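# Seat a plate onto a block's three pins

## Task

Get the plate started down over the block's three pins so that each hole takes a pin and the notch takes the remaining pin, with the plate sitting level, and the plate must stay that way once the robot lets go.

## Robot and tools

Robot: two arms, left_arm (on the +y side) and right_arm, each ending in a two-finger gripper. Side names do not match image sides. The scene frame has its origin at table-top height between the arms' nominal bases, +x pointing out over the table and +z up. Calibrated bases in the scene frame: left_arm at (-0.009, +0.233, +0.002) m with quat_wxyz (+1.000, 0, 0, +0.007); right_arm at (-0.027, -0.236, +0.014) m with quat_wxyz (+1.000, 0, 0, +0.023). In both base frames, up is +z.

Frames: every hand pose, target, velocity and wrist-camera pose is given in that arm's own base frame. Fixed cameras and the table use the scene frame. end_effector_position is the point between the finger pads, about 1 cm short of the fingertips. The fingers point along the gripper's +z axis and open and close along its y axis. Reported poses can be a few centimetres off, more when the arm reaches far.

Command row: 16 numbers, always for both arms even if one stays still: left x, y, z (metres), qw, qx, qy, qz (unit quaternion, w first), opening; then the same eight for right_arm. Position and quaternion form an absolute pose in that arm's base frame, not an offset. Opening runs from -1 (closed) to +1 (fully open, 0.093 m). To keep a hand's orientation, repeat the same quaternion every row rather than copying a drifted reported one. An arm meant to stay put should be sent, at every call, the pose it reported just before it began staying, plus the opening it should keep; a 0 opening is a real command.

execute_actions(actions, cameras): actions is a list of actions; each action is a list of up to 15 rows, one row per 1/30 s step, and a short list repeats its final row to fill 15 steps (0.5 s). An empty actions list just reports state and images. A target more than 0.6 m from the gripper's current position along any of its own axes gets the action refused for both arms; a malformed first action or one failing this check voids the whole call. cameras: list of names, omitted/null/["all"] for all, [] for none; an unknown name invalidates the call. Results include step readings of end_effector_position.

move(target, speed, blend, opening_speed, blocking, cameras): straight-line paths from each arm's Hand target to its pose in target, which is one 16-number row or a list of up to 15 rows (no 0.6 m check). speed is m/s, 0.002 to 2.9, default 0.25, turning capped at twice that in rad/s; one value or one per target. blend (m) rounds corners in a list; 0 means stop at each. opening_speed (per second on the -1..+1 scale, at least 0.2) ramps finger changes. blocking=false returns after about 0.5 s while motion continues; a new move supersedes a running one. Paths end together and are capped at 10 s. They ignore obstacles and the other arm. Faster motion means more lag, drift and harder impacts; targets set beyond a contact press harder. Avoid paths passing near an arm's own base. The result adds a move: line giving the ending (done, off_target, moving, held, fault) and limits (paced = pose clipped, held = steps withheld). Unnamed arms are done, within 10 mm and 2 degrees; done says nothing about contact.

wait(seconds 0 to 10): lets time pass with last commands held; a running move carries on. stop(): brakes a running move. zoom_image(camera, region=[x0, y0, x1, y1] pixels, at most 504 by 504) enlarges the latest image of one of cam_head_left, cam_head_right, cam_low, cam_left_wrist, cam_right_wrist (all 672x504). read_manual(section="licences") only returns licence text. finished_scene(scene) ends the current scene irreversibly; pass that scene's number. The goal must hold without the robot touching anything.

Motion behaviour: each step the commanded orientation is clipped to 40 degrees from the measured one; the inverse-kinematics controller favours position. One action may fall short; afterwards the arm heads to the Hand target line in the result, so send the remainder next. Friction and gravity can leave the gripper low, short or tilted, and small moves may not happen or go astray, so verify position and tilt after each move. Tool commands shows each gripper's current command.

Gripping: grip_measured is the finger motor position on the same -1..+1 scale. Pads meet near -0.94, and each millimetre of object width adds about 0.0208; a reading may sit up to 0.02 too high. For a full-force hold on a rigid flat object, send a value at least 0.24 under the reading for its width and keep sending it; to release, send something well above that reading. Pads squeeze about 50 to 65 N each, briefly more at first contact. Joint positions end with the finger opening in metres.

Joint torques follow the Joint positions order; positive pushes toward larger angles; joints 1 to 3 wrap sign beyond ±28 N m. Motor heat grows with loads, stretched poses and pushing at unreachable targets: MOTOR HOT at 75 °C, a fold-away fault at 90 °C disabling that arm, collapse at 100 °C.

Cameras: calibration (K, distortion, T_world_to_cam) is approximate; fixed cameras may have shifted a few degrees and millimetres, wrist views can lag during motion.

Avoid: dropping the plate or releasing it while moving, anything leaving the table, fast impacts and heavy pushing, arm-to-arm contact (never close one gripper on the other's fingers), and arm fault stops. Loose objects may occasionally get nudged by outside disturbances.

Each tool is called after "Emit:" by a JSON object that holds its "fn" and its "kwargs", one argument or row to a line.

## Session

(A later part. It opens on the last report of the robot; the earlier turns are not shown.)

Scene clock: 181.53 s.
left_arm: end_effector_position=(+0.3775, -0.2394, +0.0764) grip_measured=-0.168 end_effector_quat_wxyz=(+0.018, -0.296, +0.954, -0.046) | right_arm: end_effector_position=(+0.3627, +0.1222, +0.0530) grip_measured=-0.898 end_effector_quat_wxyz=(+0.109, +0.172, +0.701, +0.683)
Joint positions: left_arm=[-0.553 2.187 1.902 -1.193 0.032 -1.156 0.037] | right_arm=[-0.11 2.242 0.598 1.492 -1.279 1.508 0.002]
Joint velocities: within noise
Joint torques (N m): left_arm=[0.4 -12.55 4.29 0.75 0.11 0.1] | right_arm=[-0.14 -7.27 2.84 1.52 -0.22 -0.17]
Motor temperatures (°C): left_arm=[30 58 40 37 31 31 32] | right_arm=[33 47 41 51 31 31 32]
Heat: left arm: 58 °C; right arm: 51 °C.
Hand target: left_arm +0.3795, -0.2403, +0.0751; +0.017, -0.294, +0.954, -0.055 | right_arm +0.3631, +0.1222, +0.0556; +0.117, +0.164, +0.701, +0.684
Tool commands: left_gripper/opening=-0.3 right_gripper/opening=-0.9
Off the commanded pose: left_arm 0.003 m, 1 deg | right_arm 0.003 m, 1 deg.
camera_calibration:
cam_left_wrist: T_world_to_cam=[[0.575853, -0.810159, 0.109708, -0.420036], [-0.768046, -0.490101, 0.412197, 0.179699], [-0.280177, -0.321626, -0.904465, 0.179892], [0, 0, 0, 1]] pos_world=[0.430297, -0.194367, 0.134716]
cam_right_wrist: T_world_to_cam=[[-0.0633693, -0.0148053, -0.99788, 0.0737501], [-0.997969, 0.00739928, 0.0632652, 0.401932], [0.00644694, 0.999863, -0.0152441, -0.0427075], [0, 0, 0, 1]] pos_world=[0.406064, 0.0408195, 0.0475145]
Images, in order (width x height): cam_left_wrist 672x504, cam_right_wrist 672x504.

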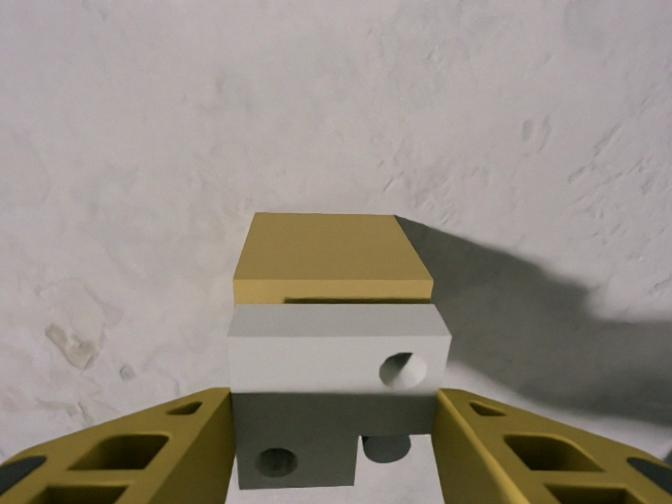

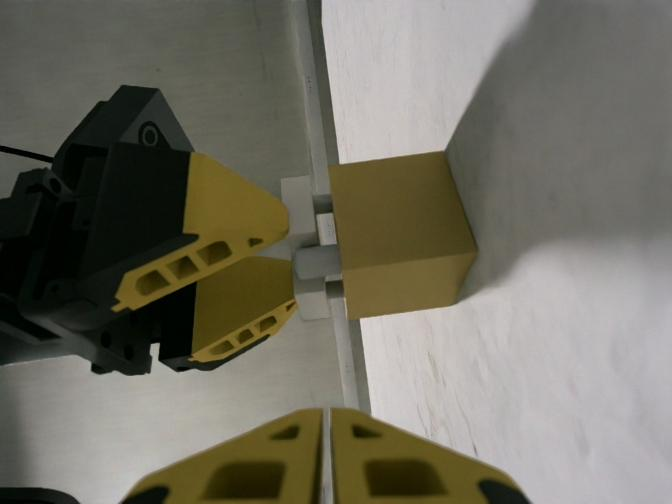

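Emit:
{"fn": "move", "kwargs": {
  "target": [0.3795, -0.2403, 0.0750, 0.0166, -0.2940, 0.9540, -0.0548, 0.10, 0.3631, 0.1222, 0.0556, 0.117, 0.164, 0.701, 0.684, -0.9],
  "opening_speed": 0.3,
  "cameras": ["cam_right_wrist","cam_left_wrist"]
}}

Emit:
{"fn": "zoom_image", "kwargs": {
  "camera": "cam_right_wrist",
  "region": [260, 160, 370, 340]
}}

Emit:
{"fn": "zoom_image", "kwargs": {
  "camera": "cam_left_wrist",
  "region": [200, 190, 480, 504]
}}

Scene clock: 183.33 s.
left_arm: end_effector_position=(+0.3787, -0.2412, +0.0766) grip_measured=+0.098 end_effector_quat_wxyz=(+0.019, -0.295, +0.954, -0.050) | right_arm: end_effector_position=(+0.3627, +0.1222, +0.0530) grip_measured=-0.898 end_effector_quat_wxyz=(+0.109, +0.172, +0.701, +0.683)
Joint positions: left_arm=[-0.553 2.187 1.902 -1.185 0.038 -1.155 0.05] | right_arm=[-0.11 2.242 0.598 1.492 -1.279 1.508 0.002]
Joint velocities: within noise
Joint torques (N m): left_arm=[0.44 -12.59 4.26 0.72 0.06 0.07] | right_arm=[-0.14 -7.27 2.85 1.51 -0.22 -0.18]
Motor temperatures (°C): left_arm=[30 58 40 37 31 31 32] | right_arm=[33 47 41 51 31 31 32]
Heat: left arm: 58 °C; right arm: 51 °C.
Hand target: left_arm +0.3795, -0.2402, +0.0750; +0.017, -0.294, +0.954, -0.055 | right_arm +0.3631, +0.1222, +0.0556; +0.117, +0.164, +0.701, +0.684
Off the commanded pose: left_arm 0.002 m, 1 deg | right_arm 0.003 m, 1 deg.
move: done
camera_calibration:
cam_left_wrist: T_world_to_cam=[[0.573694, -0.810308, 0.119481, -0.422231], [-0.770877, -0.484863, 0.413106, 0.181941], [-0.276811, -0.329102, -0.902811, 0.1767], [0, 0, 0, 1]] pos_world=[0.431398, -0.195769, 0.134814]
cam_right_wrist: T_world_to_cam=[[-0.0633693, -0.0148053, -0.99788, 0.0737501], [-0.997969, 0.00739928, 0.0632652, 0.401932], [0.00644694, 0.999863, -0.0152441, -0.0427075], [0, 0, 0, 1]] pos_world=[0.406064, 0.0408195, 0.0475145]
Images, in order (width x height): cam_left_wrist 672x504, cam_right_wrist 672x504.

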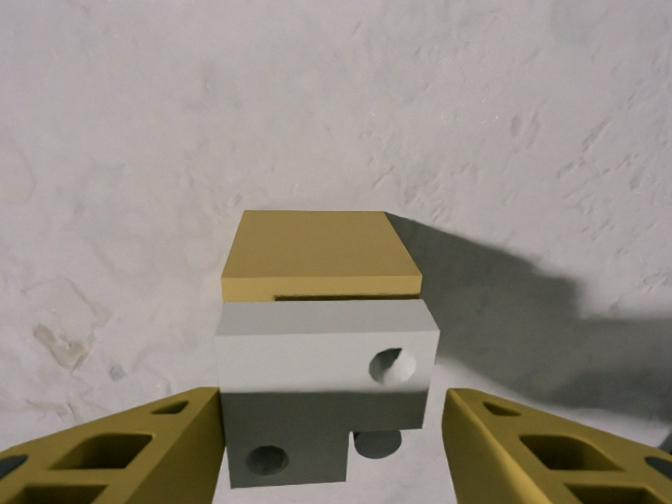

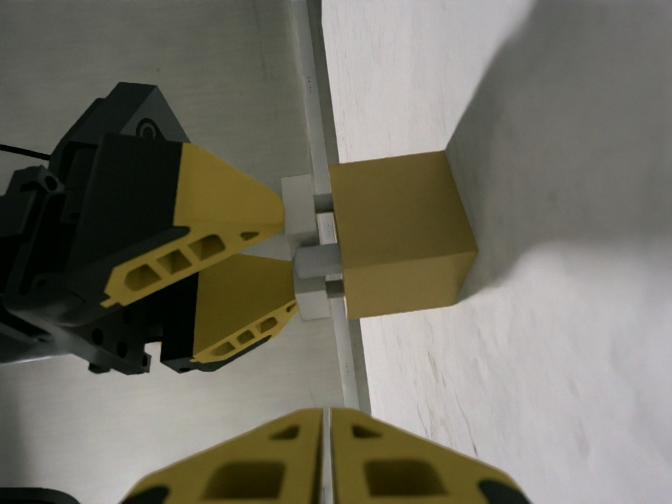

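Scaled by 2.800 from the camera's 672x504 image, which has a finer 960x720 frame.

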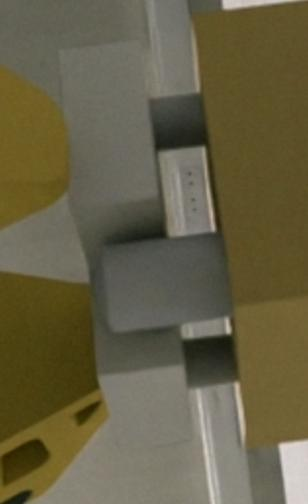

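Scaled by 1.605 from the camera's 672x504 image, which has a finer 960x720 frame.

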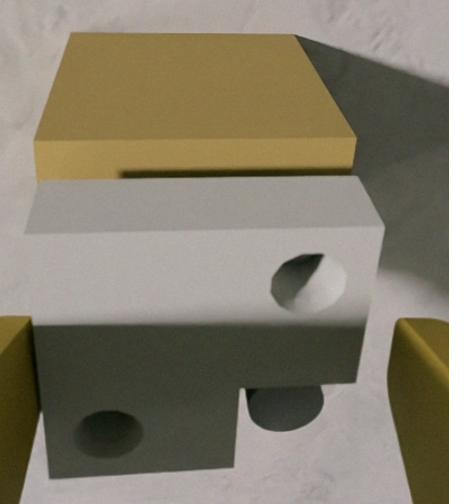

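Emit:
{"fn": "move", "kwargs": {
  "target": [0.3795, -0.2403, 0.0750, 0.0166, -0.2940, 0.9540, -0.0548, 0.60, 0.3631, 0.1222, 0.0556, 0.117, 0.164, 0.701, 0.684, -0.9],
  "opening_speed": 0.4,
  "cameras": ["cam_right_wrist","cam_left_wrist"]
}}

Emit:
{"fn": "zoom_image", "kwargs": {
  "camera": "cam_right_wrist",
  "region": [260, 160, 370, 340]
}}

Emit:
{"fn": "zoom_image", "kwargs": {
  "camera": "cam_left_wrist",
  "region": [200, 190, 480, 504]
}}

Scene clock: 184.93 s.
left_arm: end_effector_position=(+0.3789, -0.2414, +0.0766) grip_measured=+0.598 end_effector_quat_wxyz=(+0.019, -0.295, +0.954, -0.051) | right_arm: end_effector_position=(+0.3627, +0.1222, +0.0530) grip_measured=-0.898 end_effector_quat_wxyz=(+0.109, +0.172, +0.701, +0.683)
Joint positions: left_arm=[-0.553 2.187 1.902 -1.184 0.039 -1.154 0.074] | right_arm=[-0.11 2.242 0.598 1.492 -1.279 1.508 0.002]
Joint velocities: within noise
Joint torques (N m): left_arm=[0.38 -12.68 4.26 0.71 0.06 0.06] | right_arm=[-0.13 -7.27 2.81 1.51 -0.23 -0.17]
Motor temperatures (°C): left_arm=[30 59 40 37 31 31 32] | right_arm=[33 47 41 51 31 31 32]
Heat: left arm: 59 °C; right arm: 51 °C.
Hand target: left_arm +0.3795, -0.2403, +0.0750; +0.017, -0.294, +0.954, -0.055 | right_arm +0.3631, +0.1222, +0.0556; +0.117, +0.164, +0.701, +0.684
Off the commanded pose: left_arm 0.002 m, 1 deg | right_arm 0.003 m, 1 deg.
move: done
camera_calibration:
cam_left_wrist: T_world_to_cam=[[0.573271, -0.810409, 0.120821, -0.422526], [-0.771336, -0.484023, 0.413234, 0.182345], [-0.276408, -0.330088, -0.902574, 0.17629], [0, 0, 0, 1]] pos_world=[0.431599, -0.195969, 0.134814]
cam_right_wrist: T_world_to_cam=[[-0.0633693, -0.0148053, -0.99788, 0.0737501], [-0.997969, 0.00739928, 0.0632652, 0.401932], [0.00644694, 0.999863, -0.0152441, -0.0427075], [0, 0, 0, 1]] pos_world=[0.406064, 0.0408195, 0.0475145]
Images, in order (width x height): cam_left_wrist 672x504, cam_right_wrist 672x504.

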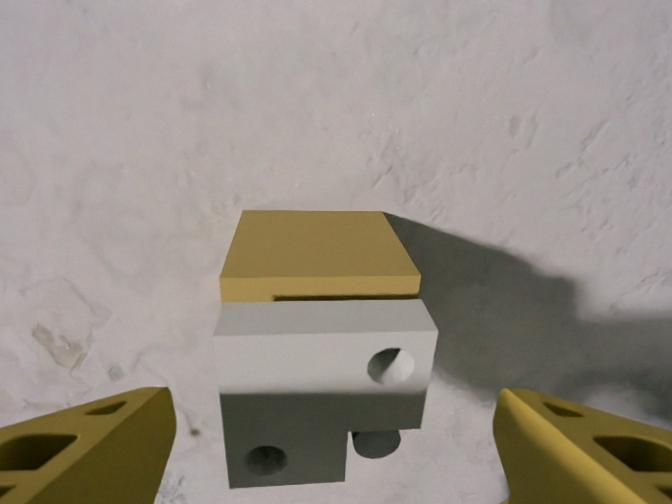

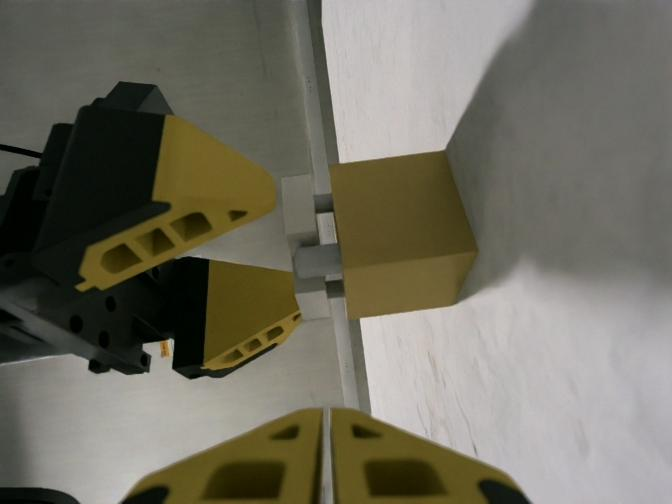

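Scaled by 2.800 from the camera's 672x504 image, which has a finer 960x720 frame.

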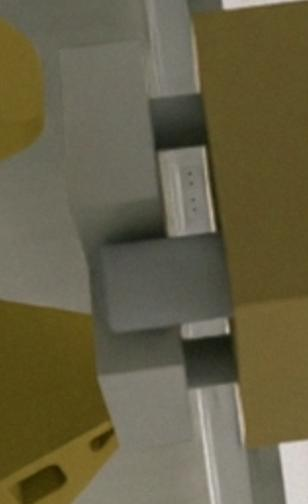

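Scaled by 1.605 from the camera's 672x504 image, which has a finer 960x720 frame.

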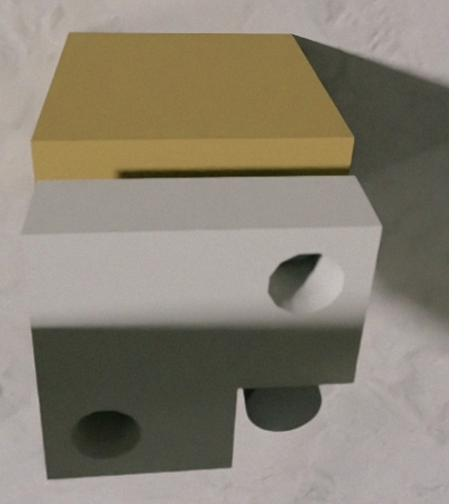

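Emit:
{"fn": "zoom_image", "kwargs": {
  "camera": "cam_right_wrist",
  "region": [270, 165, 350, 245]
}}

Emit:
{"fn": "zoom_image", "kwargs": {
  "camera": "cam_right_wrist",
  "region": [280, 245, 360, 325]
}}

Scaled by 6.300 from the camera's 672x504 image, which has a finer 960x720 frame.

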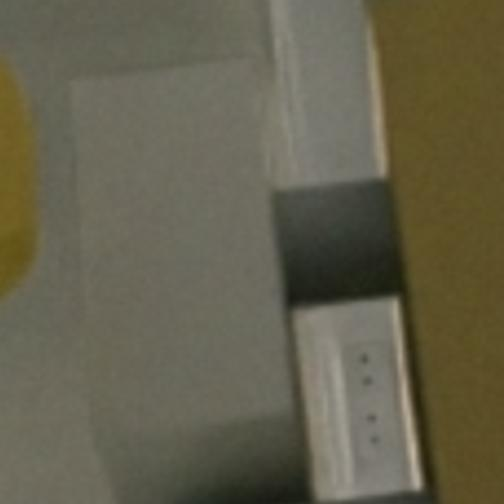

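Scaled by 6.300 from the camera's 672x504 image, which has a finer 960x720 frame.

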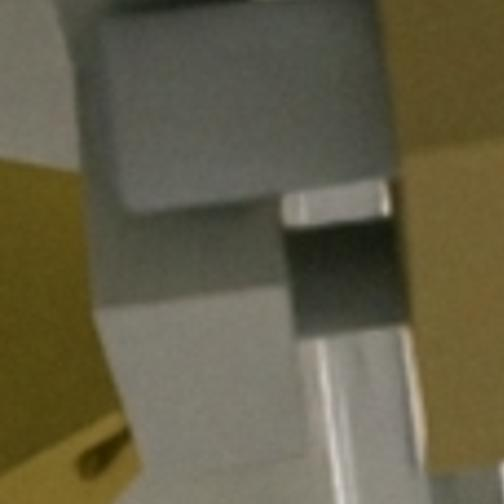

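Emit:
{"fn": "zoom_image", "kwargs": {
  "camera": "cam_right_wrist",
  "region": [310, 150, 350, 190]
}}

Emit:
{"fn": "zoom_image", "kwargs": {
  "camera": "cam_right_wrist",
  "region": [325, 255, 365, 295]
}}

Emit:
{"fn": "zoom_image", "kwargs": {
  "camera": "cam_right_wrist",
  "region": [325, 295, 365, 335]
}}

Scaled by 12.600 from the camera's 672x504 image, which has a finer 960x720 frame.

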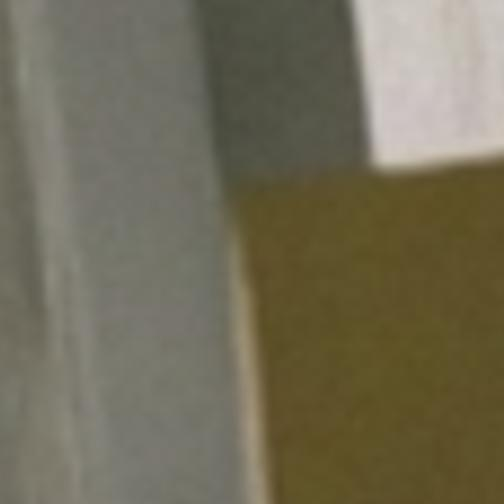

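Scaled by 12.600 from the camera's 672x504 image, which has a finer 960x720 frame.

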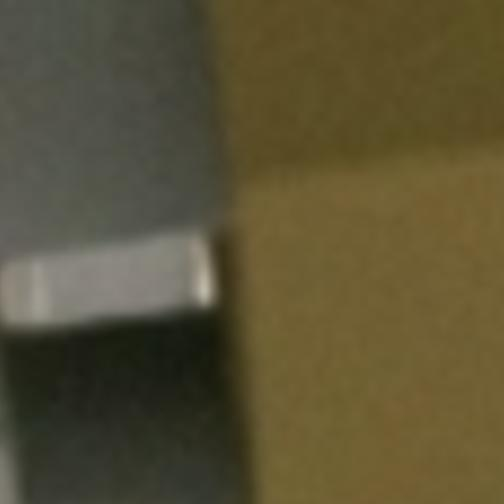

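Scaled by 12.600 from the camera's 672x504 image, which has a finer 960x720 frame.

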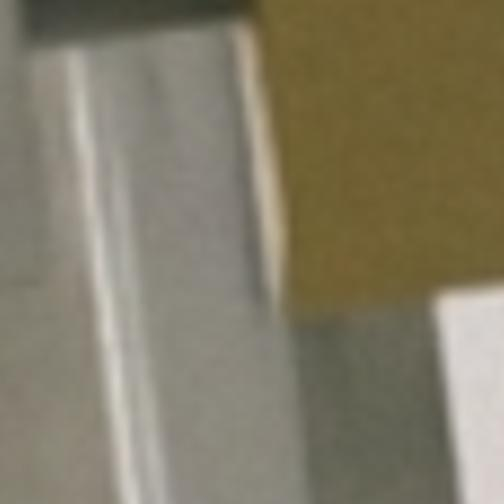

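Emit:
{"fn": "move", "kwargs": {
  "target": [0.3785, -0.2408, 0.140, 0.0166, -0.2940, 0.9540, -0.0548, 0.60, 0.3631, 0.1222, 0.0556, 0.117, 0.164, 0.701, 0.684, -0.9],
  "speed": 0.08,
  "cameras": ["cam_right_wrist","cam_left_wrist"]
}}

Emit:
{"fn": "zoom_image", "kwargs": {
  "camera": "cam_right_wrist",
  "region": [260, 160, 370, 340]
}}

Emit:
{"fn": "zoom_image", "kwargs": {
  "camera": "cam_left_wrist",
  "region": [200, 190, 480, 504]
}}

Scene clock: 188.60 s.
left_arm: end_effector_position=(+0.3760, -0.2397, +0.1377) grip_measured=+0.598 end_effector_quat_wxyz=(+0.018, -0.295, +0.954, -0.050) | right_arm: end_effector_position=(+0.3627, +0.1222, +0.0530) grip_measured=-0.898 end_effector_quat_wxyz=(+0.109, +0.172, +0.701, +0.683)
Joint positions: left_arm=[-0.553 2.197 2.162 -1.435 0.039 -1.154 0.074] | right_arm=[-0.11 2.242 0.598 1.492 -1.279 1.508 0.002]
Joint velocities: within noise
Joint torques (N m): left_arm=[0.24 -11.34 6.86 0.51 0.05 0.04] | right_arm=[-0.14 -7.31 2.84 1.51 -0.22 -0.17]
Motor temperatures (°C): left_arm=[30 59 40 37 31 31 32] | right_arm=[33 47 41 51 31 31 32]
Heat: left arm: 59 °C; right arm: 51 °C.
Hand target: left_arm +0.3785, -0.2407, +0.1400; +0.017, -0.294, +0.954, -0.055 | right_arm +0.3631, +0.1222, +0.0556; +0.117, +0.164, +0.701, +0.684
Off the commanded pose: left_arm 0.004 m, 1 deg | right_arm 0.003 m, 1 deg.
move: done
camera_calibration:
cam_left_wrist: T_world_to_cam=[[0.57349, -0.810507, 0.11911, -0.426691], [-0.770672, -0.484472, 0.413947, 0.155289], [-0.277801, -0.329189, -0.902475, 0.231886], [0, 0, 0, 1]] pos_world=[0.428798, -0.194269, 0.195814]
cam_right_wrist: T_world_to_cam=[[-0.0633693, -0.0148053, -0.99788, 0.0737501], [-0.997969, 0.00739928, 0.0632652, 0.401932], [0.00644694, 0.999863, -0.0152441, -0.0427075], [0, 0, 0, 1]] pos_world=[0.406064, 0.0408195, 0.0475145]
Images, in order (width x height): cam_left_wrist 672x504, cam_right_wrist 672x504.

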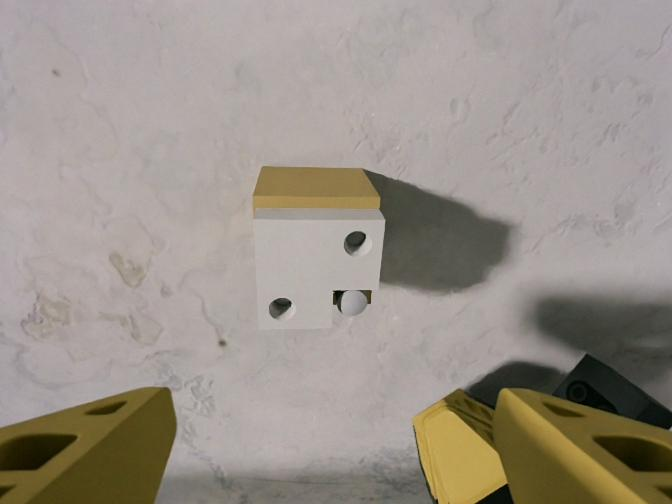

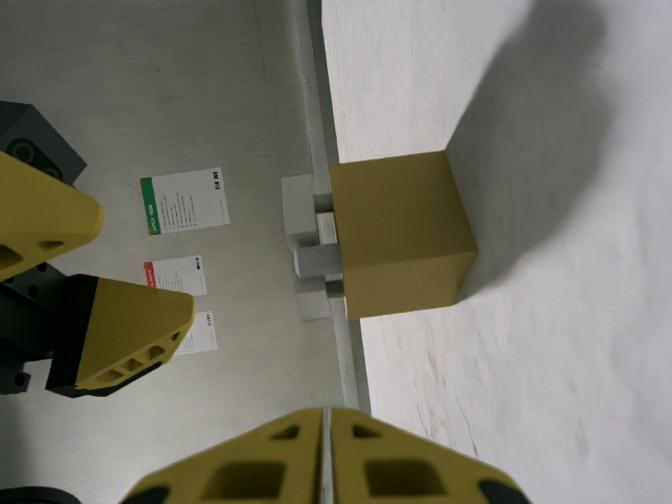

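Scaled by 2.800 from the camera's 672x504 image, which has a finer 960x720 frame.

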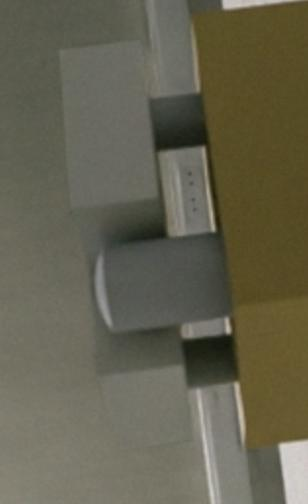

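Scaled by 1.605 from the camera's 672x504 image, which has a finer 960x720 frame.

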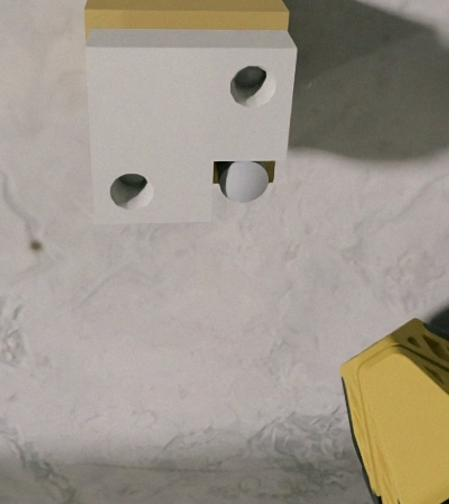

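Emit:
{"fn": "zoom_image", "kwargs": {
  "camera": "cam_left_wrist",
  "region": [335, 220, 385, 265]
}}

Emit:
{"fn": "zoom_image", "kwargs": {
  "camera": "cam_left_wrist",
  "region": [255, 285, 305, 330]
}}

Emit:
{"fn": "zoom_image", "kwargs": {
  "camera": "cam_left_wrist",
  "region": [240, 160, 400, 340]
}}

Scaled by 10.080 from the camera's 672x504 image, which has a finer 960x720 frame.

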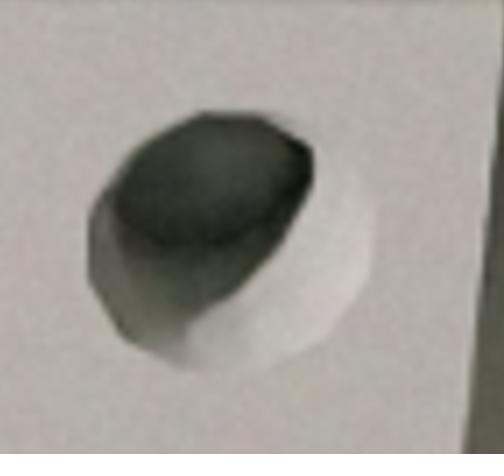

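Scaled by 10.080 from the camera's 672x504 image, which has a finer 960x720 frame.

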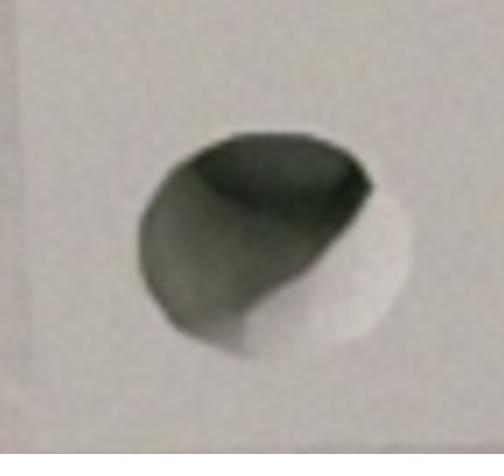

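Scaled by 2.800 from the camera's 672x504 image, which has a finer 960x720 frame.

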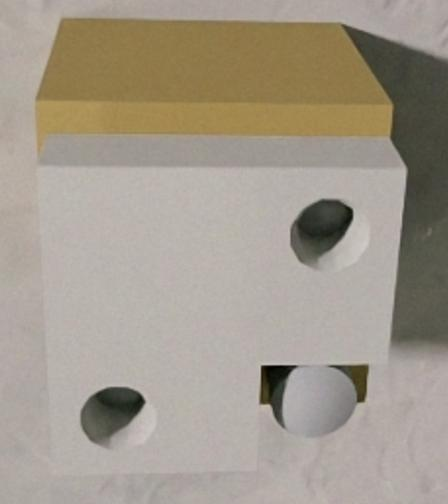

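Emit:
{"fn": "move", "kwargs": {
  "target": [0.378, -0.238, 0.125, 0.0197, 0.0928, 0.9955, -0.0017, -0.62, 0.3631, 0.1222, 0.0556, 0.117, 0.164, 0.701, 0.684, -0.9],
  "speed": 0.3,
  "cameras": ["cam_right_wrist","cam_left_wrist"]
}}

Scene clock: 195.63 s.
left_arm: end_effector_position=(+0.3756, -0.2360, +0.1235) grip_measured=-0.618 end_effector_quat_wxyz=(+0.015, +0.086, +0.996, -0.006) | right_arm: end_effector_position=(+0.3627, +0.1222, +0.0530) grip_measured=-0.898 end_effector_quat_wxyz=(+0.109, +0.172, +0.701, +0.683)
Joint positions: left_arm=[-0.562 2.262 2.216 -1.493 -0.003 -0.391 0.016] | right_arm=[-0.11 2.242 0.598 1.492 -1.279 1.508 0.002]
Joint velocities: within noise
Joint torques (N m): left_arm=[-0.61 -11.55 6.87 0.39 -0.18 0.08] | right_arm=[-0.17 -7.3 2.84 1.51 -0.22 -0.17]
Motor temperatures (°C): left_arm=[30 60 41 36 31 31 32] | right_arm=[33 47 41 51 31 31 32]
Heat: left arm: 60 °C; right arm: 51 °C.
Hand target: left_arm +0.3779, -0.2380, +0.1250; +0.020, +0.093, +0.995, -0.002 | right_arm +0.3631, +0.1222, +0.0556; +0.117, +0.164, +0.701, +0.684
Off the commanded pose: left_arm 0.003 m, 1 deg | right_arm 0.003 m, 1 deg.
move: done
camera_calibration:
cam_left_wrist: T_world_to_cam=[[-0.154757, -0.987693, 0.0226262, -0.17823], [-0.907546, 0.151175, 0.391798, 0.366793], [-0.390397, 0.0400992, -0.919773, 0.35174], [0, 0, 0, 1]] pos_world=[0.442617, -0.245591, 0.183845]
cam_right_wrist: T_world_to_cam=[[-0.0633693, -0.0148053, -0.99788, 0.0737501], [-0.997969, 0.00739928, 0.0632652, 0.401932], [0.00644694, 0.999863, -0.0152441, -0.0427075], [0, 0, 0, 1]] pos_world=[0.406064, 0.0408195, 0.0475145]
Images, in order (width x height): cam_left_wrist 672x504, cam_right_wrist 672x504.

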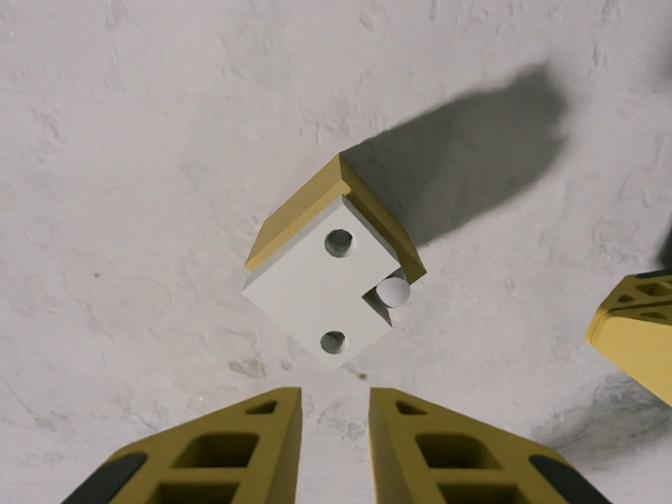

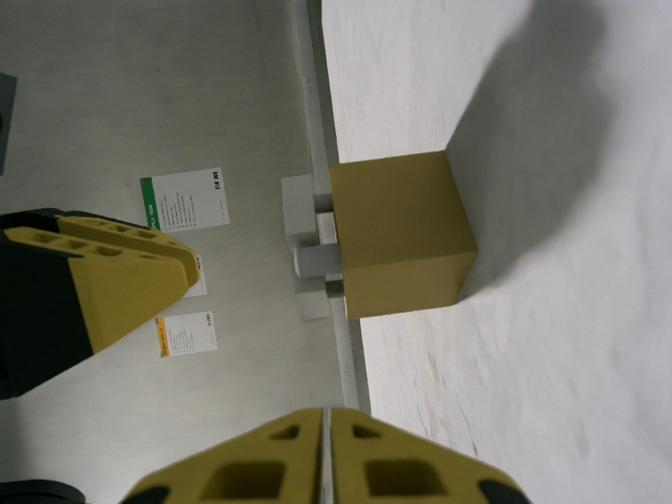

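Emit:
{"fn": "move", "kwargs": {
  "target": [0.382, -0.2388, 0.093, 0.0197, 0.0928, 0.9955, -0.0017, -0.62, 0.3631, 0.1222, 0.0556, 0.117, 0.164, 0.701, 0.684, -0.9],
  "speed": 0.06,
  "cameras": ["cam_right_wrist","cam_left_wrist"]
}}

Scene clock: 197.27 s.
left_arm: end_effector_position=(+0.3812, -0.2395, +0.0995) grip_measured=-0.618 end_effector_quat_wxyz=(+0.020, +0.087, +0.996, -0.009) | right_arm: end_effector_position=(+0.3627, +0.1222, +0.0530) grip_measured=-0.898 end_effector_quat_wxyz=(+0.109, +0.172, +0.701, +0.683)
Joint positions: left_arm=[-0.562 2.263 2.122 -1.385 -0.003 -0.387 0.016] | right_arm=[-0.11 2.242 0.598 1.492 -1.279 1.508 0.002]
Joint velocities: within noise
Joint torques (N m): left_arm=[-0.32 -12.04 4.11 0.66 -0.15 0.08] | right_arm=[-0.13 -7.28 2.85 1.51 -0.22 -0.17]
Motor temperatures (°C): left_arm=[30 59 41 36 31 31 31] | right_arm=[33 47 41 51 31 31 32]
Heat: left arm: 59 °C; right arm: 51 °C.
Hand target: left_arm +0.3819, -0.2388, +0.0931; +0.020, +0.093, +0.995, -0.002 | right_arm +0.3631, +0.1222, +0.0556; +0.117, +0.164, +0.701, +0.684
Off the commanded pose: left_arm 0.007 m, 1 deg | right_arm 0.003 m, 1 deg.
move: done
camera_calibration:
cam_left_wrist: T_world_to_cam=[[-0.158735, -0.986961, 0.026651, -0.178893], [-0.910839, 0.156803, 0.381819, 0.385305], [-0.38102, 0.0363335, -0.923853, 0.327973], [0, 0, 0, 1]] pos_world=[0.447518, -0.248894, 0.160649]
cam_right_wrist: T_world_to_cam=[[-0.0633693, -0.0148053, -0.99788, 0.0737501], [-0.997969, 0.00739928, 0.0632652, 0.401932], [0.00644694, 0.999863, -0.0152441, -0.0427075], [0, 0, 0, 1]] pos_world=[0.406064, 0.0408195, 0.0475145]
Images, in order (width x height): cam_left_wrist 672x504, cam_right_wrist 672x504.

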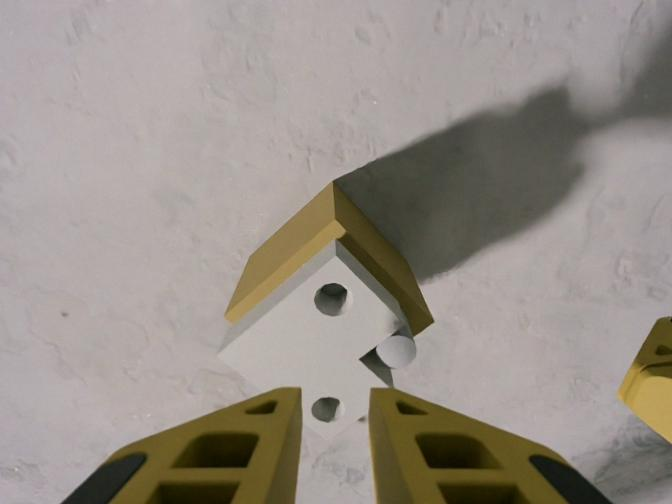

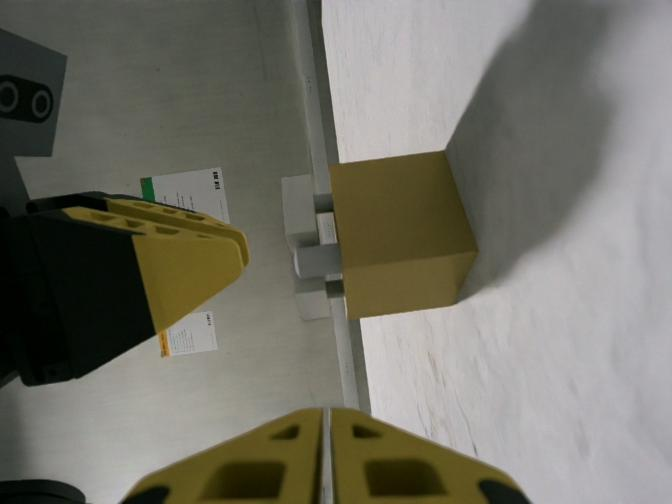

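Emit:
{"fn": "move", "kwargs": {
  "target": [
    [0.3818, -0.2383, 0.075, 0.0197, 0.0928, 0.9955, -0.0017, -0.74, 0.3631, 0.1222, 0.0556, 0.117, 0.164, 0.701, 0.684, -0.9],
    [0.3818, -0.2383, 0.058, 0.0197, 0.0928, 0.9955, -0.0017, -0.74, 0.3631, 0.1222, 0.0556, 0.117, 0.164, 0.701, 0.684, -0.9]
  ],
  "speed": 0.03,
  "cameras": ["cam_right_wrist","cam_left_wrist"]
}}

Emit:
{"fn": "zoom_image", "kwargs": {
  "camera": "cam_right_wrist",
  "region": [260, 160, 370, 340]
}}

Emit:
{"fn": "zoom_image", "kwargs": {
  "camera": "cam_left_wrist",
  "region": [200, 250, 480, 504]
}}

Scene clock: 199.20 s.
left_arm: end_effector_position=(+0.3792, -0.2381, +0.0778) grip_measured=-0.738 end_effector_quat_wxyz=(+0.023, +0.088, +0.996, -0.010) | right_arm: end_effector_position=(+0.3627, +0.1222, +0.0530) grip_measured=-0.898 end_effector_quat_wxyz=(+0.109, +0.172, +0.701, +0.683)
Joint positions: left_arm=[-0.562 2.239 1.996 -1.279 -0.004 -0.386 0.01] | right_arm=[-0.11 2.242 0.598 1.492 -1.279 1.508 0.002]
Joint velocities: within noise
Joint torques (N m): left_arm=[-0.24 -10.29 2.47 0.98 -0.17 0.09] | right_arm=[-0.13 -7.28 2.82 1.52 -0.22 -0.17]
Motor temperatures (°C): left_arm=[30 59 41 36 31 31 31] | right_arm=[33 47 41 51 31 31 32]
Heat: left arm: 59 °C; right arm: 51 °C.
Hand target: left_arm +0.3810, -0.2379, +0.0584; +0.019, +0.093, +0.995, -0.001 | right_arm +0.3631, +0.1222, +0.0556; +0.117, +0.164, +0.701, +0.684
Off the commanded pose: left_arm 0.020 m, 1 deg | right_arm 0.003 m, 1 deg.
move: off_target (left_arm)
camera_calibration:
cam_left_wrist: T_world_to_cam=[[-0.159996, -0.986724, 0.0278662, -0.176757], [-0.9124, 0.1586, 0.377323, 0.392911], [-0.376734, 0.0349449, -0.925662, 0.305274], [0, 0, 0, 1]] pos_world=[0.445219, -0.247394, 0.139252]
cam_right_wrist: T_world_to_cam=[[-0.0633693, -0.0148053, -0.99788, 0.0737501], [-0.997969, 0.00739928, 0.0632652, 0.401932], [0.00644694, 0.999863, -0.0152441, -0.0427075], [0, 0, 0, 1]] pos_world=[0.406064, 0.0408195, 0.0475145]
Images, in order (width x height): cam_left_wrist 672x504, cam_right_wrist 672x504.

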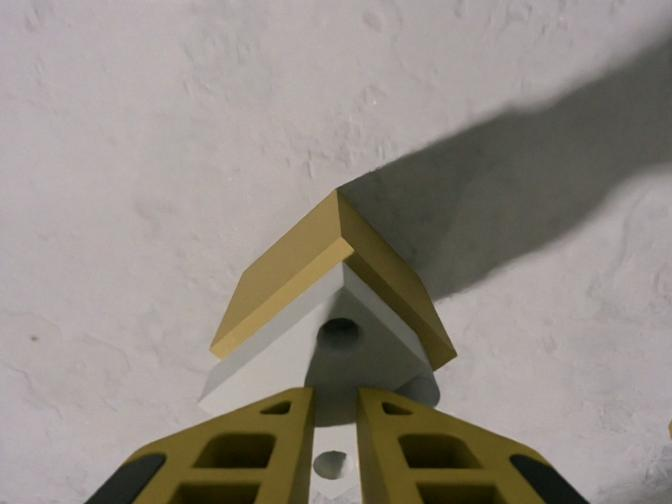

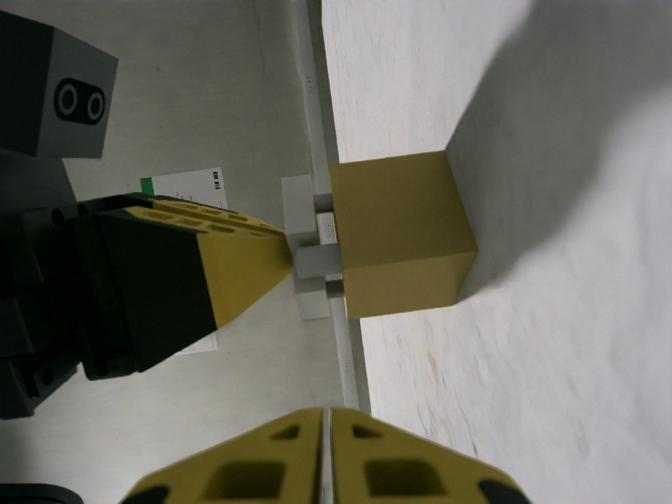

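Scaled by 2.800 from the camera's 672x504 image, which has a finer 960x720 frame.

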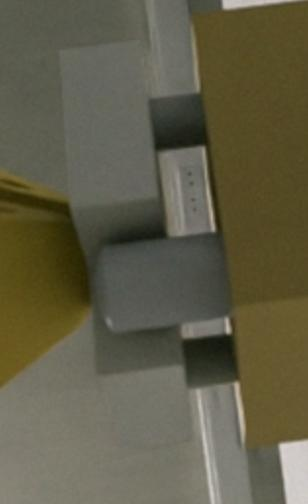

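Scaled by 1.800 from the camera's 672x504 image, which has a finer 960x720 frame.

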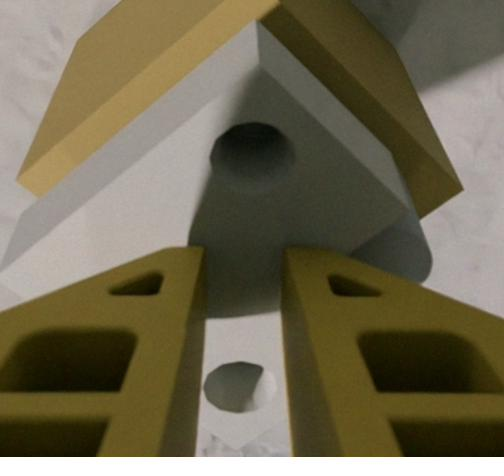

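Emit:
{"fn": "move", "kwargs": {
  "target": [0.3815, -0.2380, 0.043, 0.0197, 0.0928, 0.9955, -0.0017, -0.74, 0.3631, 0.1222, 0.0556, 0.117, 0.164, 0.701, 0.684, -0.9],
  "speed": 0.03,
  "cameras": ["cam_right_wrist","cam_left_wrist"]
}}

Emit:
{"fn": "zoom_image", "kwargs": {
  "camera": "cam_right_wrist",
  "region": [260, 160, 370, 340]
}}

Scene clock: 200.13 s.
left_arm: end_effector_position=(+0.3791, -0.2380, +0.0774) grip_measured=-0.738 end_effector_quat_wxyz=(+0.034, +0.088, +0.995, -0.015) | right_arm: end_effector_position=(+0.3627, +0.1222, +0.0530) grip_measured=-0.898 end_effector_quat_wxyz=(+0.109, +0.172, +0.701, +0.683)
Joint positions: left_arm=[-0.562 2.21 1.945 -1.231 -0.004 -0.386 0.01] | right_arm=[-0.11 2.242 0.598 1.492 -1.279 1.508 0.002]
Joint velocities: within noise
Joint torques (N m): left_arm=[-0.27 -7.46 1.83 1.13 -0.17 0.09] | right_arm=[-0.14 -7.3 2.84 1.51 -0.22 -0.17]
Motor temperatures (°C): left_arm=[30 59 41 36 31 31 31] | right_arm=[33 47 41 51 31 31 32]
Heat: left arm: 59 °C; right arm: 51 °C.
Hand target: left_arm +0.3795, -0.2369, +0.0442; +0.019, +0.093, +0.995, -0.001 | right_arm +0.3631, +0.1222, +0.0556; +0.117, +0.164, +0.701, +0.684
Off the commanded pose: left_arm 0.034 m, 2 deg | right_arm 0.003 m, 1 deg.
move: off_target (left_arm)
camera_calibration:
cam_left_wrist: T_world_to_cam=[[-0.160655, -0.986292, 0.0376592, -0.177096], [-0.920224, 0.163472, 0.35562, 0.398829], [-0.356901, 0.022477, -0.933872, 0.294926], [0, 0, 0, 1]] pos_world=[0.44382, -0.246495, 0.140261]
cam_right_wrist: T_world_to_cam=[[-0.0633693, -0.0148053, -0.99788, 0.0737501], [-0.997969, 0.00739928, 0.0632652, 0.401932], [0.00644694, 0.999863, -0.0152441, -0.0427075], [0, 0, 0, 1]] pos_world=[0.406064, 0.0408195, 0.0475145]
Images, in order (width x height): cam_left_wrist 672x504, cam_right_wrist 672x504.

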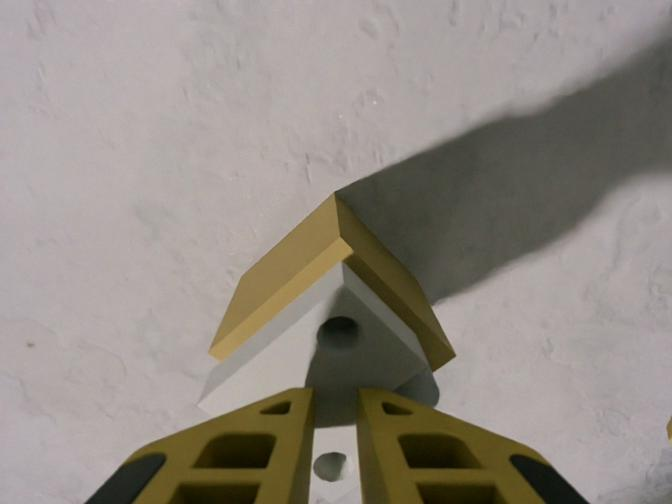

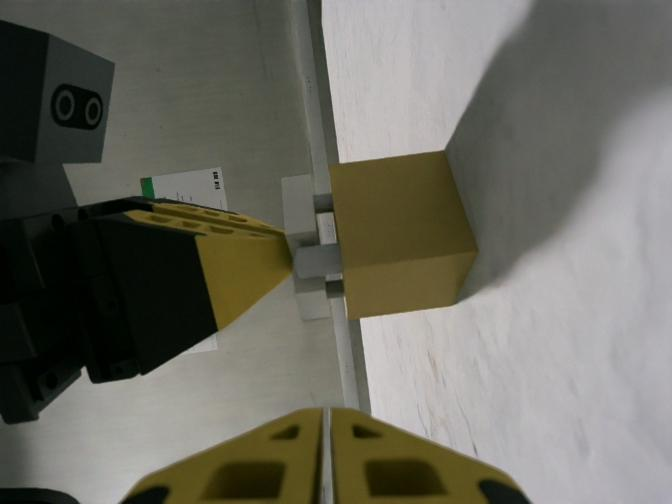

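Scaled by 2.800 from the camera's 672x504 image, which has a finer 960x720 frame.

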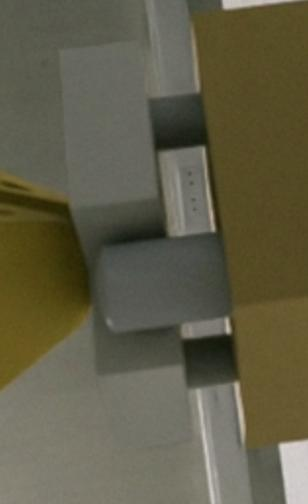

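Emit:
{"fn": "move", "kwargs": {
  "target": [
    [0.3815, -0.2385, 0.035, -0.0015, 0.0928, 0.9956, 0.0070, -0.74, 0.3631, 0.1222, 0.0556, 0.117, 0.164, 0.701, 0.684, -0.9],
    [0.3815, -0.2390, 0.024, -0.0112, 0.0928, 0.9955, 0.0120, -0.74, 0.3631, 0.1222, 0.0556, 0.117, 0.164, 0.701, 0.684, -0.9]
  ],
  "speed": 0.03,
  "cameras": ["cam_right_wrist","cam_left_wrist"]
}}

Emit:
{"fn": "zoom_image", "kwargs": {
  "camera": "cam_right_wrist",
  "region": [260, 160, 370, 340]
}}

Scene clock: 201.83 s.
left_arm: end_effector_position=(+0.3791, -0.2380, +0.0767) grip_measured=-0.738 end_effector_quat_wxyz=(+0.023, +0.088, +0.996, -0.010) | right_arm: end_effector_position=(+0.3627, +0.1222, +0.0530) grip_measured=-0.898 end_effector_quat_wxyz=(+0.109, +0.172, +0.701, +0.683)
Joint positions: left_arm=[-0.562 2.238 1.989 -1.272 -0.004 -0.385 0.01] | right_arm=[-0.11 2.242 0.598 1.492 -1.279 1.508 0.002]
Joint velocities: within noise
Joint torques (N m): left_arm=[-0.34 -3.48 2.73 1 -0.13 0.07] | right_arm=[-0.13 -7.31 2.84 1.51 -0.23 -0.17]
Motor temperatures (°C): left_arm=[30 58 40 37 31 31 31] | right_arm=[33 47 41 51 31 31 32]
Heat: left arm: 58 °C; right arm: 51 °C.
Hand target: left_arm +0.3772, -0.2364, +0.0268; -0.011, +0.093, +0.996, +0.012 | right_arm +0.3631, +0.1222, +0.0556; +0.117, +0.164, +0.701, +0.684
Off the commanded pose: left_arm 0.053 m, 5 deg | right_arm 0.003 m, 1 deg.
move: off_target (left_arm)
camera_calibration:
cam_left_wrist: T_world_to_cam=[[-0.160406, -0.986651, 0.0281184, -0.176577], [-0.912602, 0.159101, 0.376622, 0.393546], [-0.376068, 0.0347515, -0.92594, 0.303912], [0, 0, 0, 1]] pos_world=[0.445119, -0.247395, 0.138152]
cam_right_wrist: T_world_to_cam=[[-0.0633693, -0.0148053, -0.99788, 0.0737501], [-0.997969, 0.00739928, 0.0632652, 0.401932], [0.00644694, 0.999863, -0.0152441, -0.0427075], [0, 0, 0, 1]] pos_world=[0.406064, 0.0408195, 0.0475145]
Images, in order (width x height): cam_left_wrist 672x504, cam_right_wrist 672x504.

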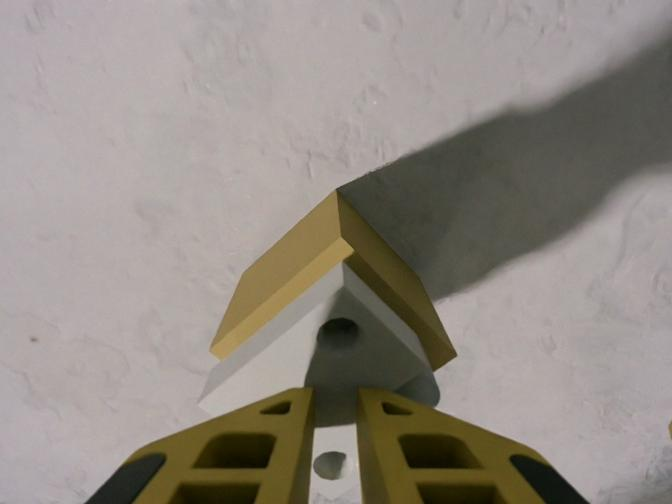

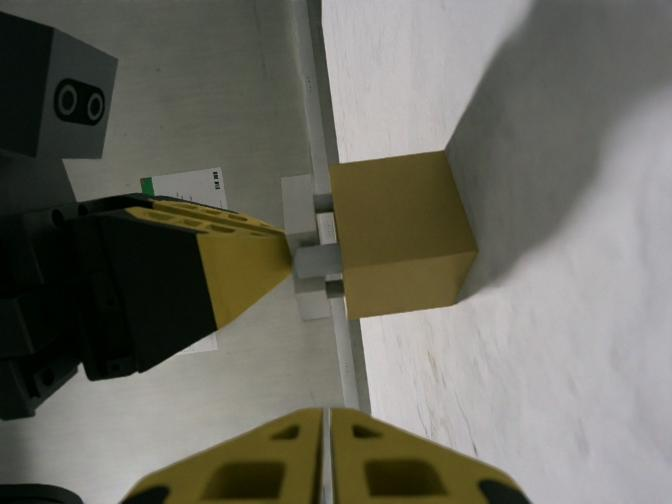

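Scaled by 2.800 from the camera's 672x504 image, which has a finer 960x720 frame.

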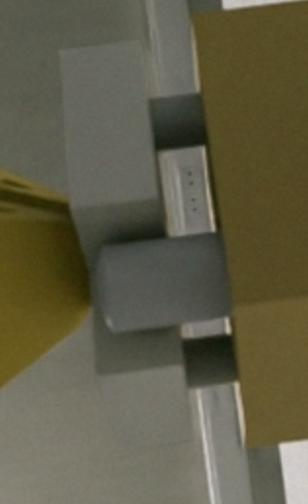

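Emit:
{"fn": "zoom_image", "kwargs": {
  "camera": "cam_right_wrist",
  "region": [270, 165, 350, 245]
}}

Emit:
{"fn": "zoom_image", "kwargs": {
  "camera": "cam_right_wrist",
  "region": [280, 245, 360, 325]
}}

Scaled by 6.300 from the camera's 672x504 image, which has a finer 960x720 frame.

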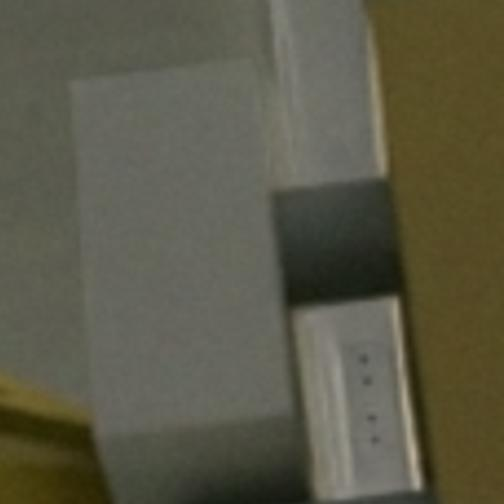

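Scaled by 6.300 from the camera's 672x504 image, which has a finer 960x720 frame.

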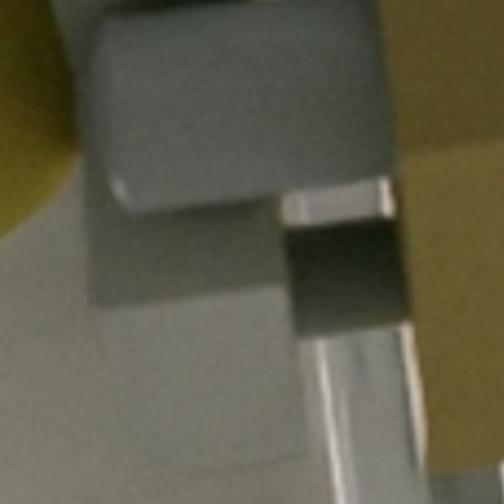

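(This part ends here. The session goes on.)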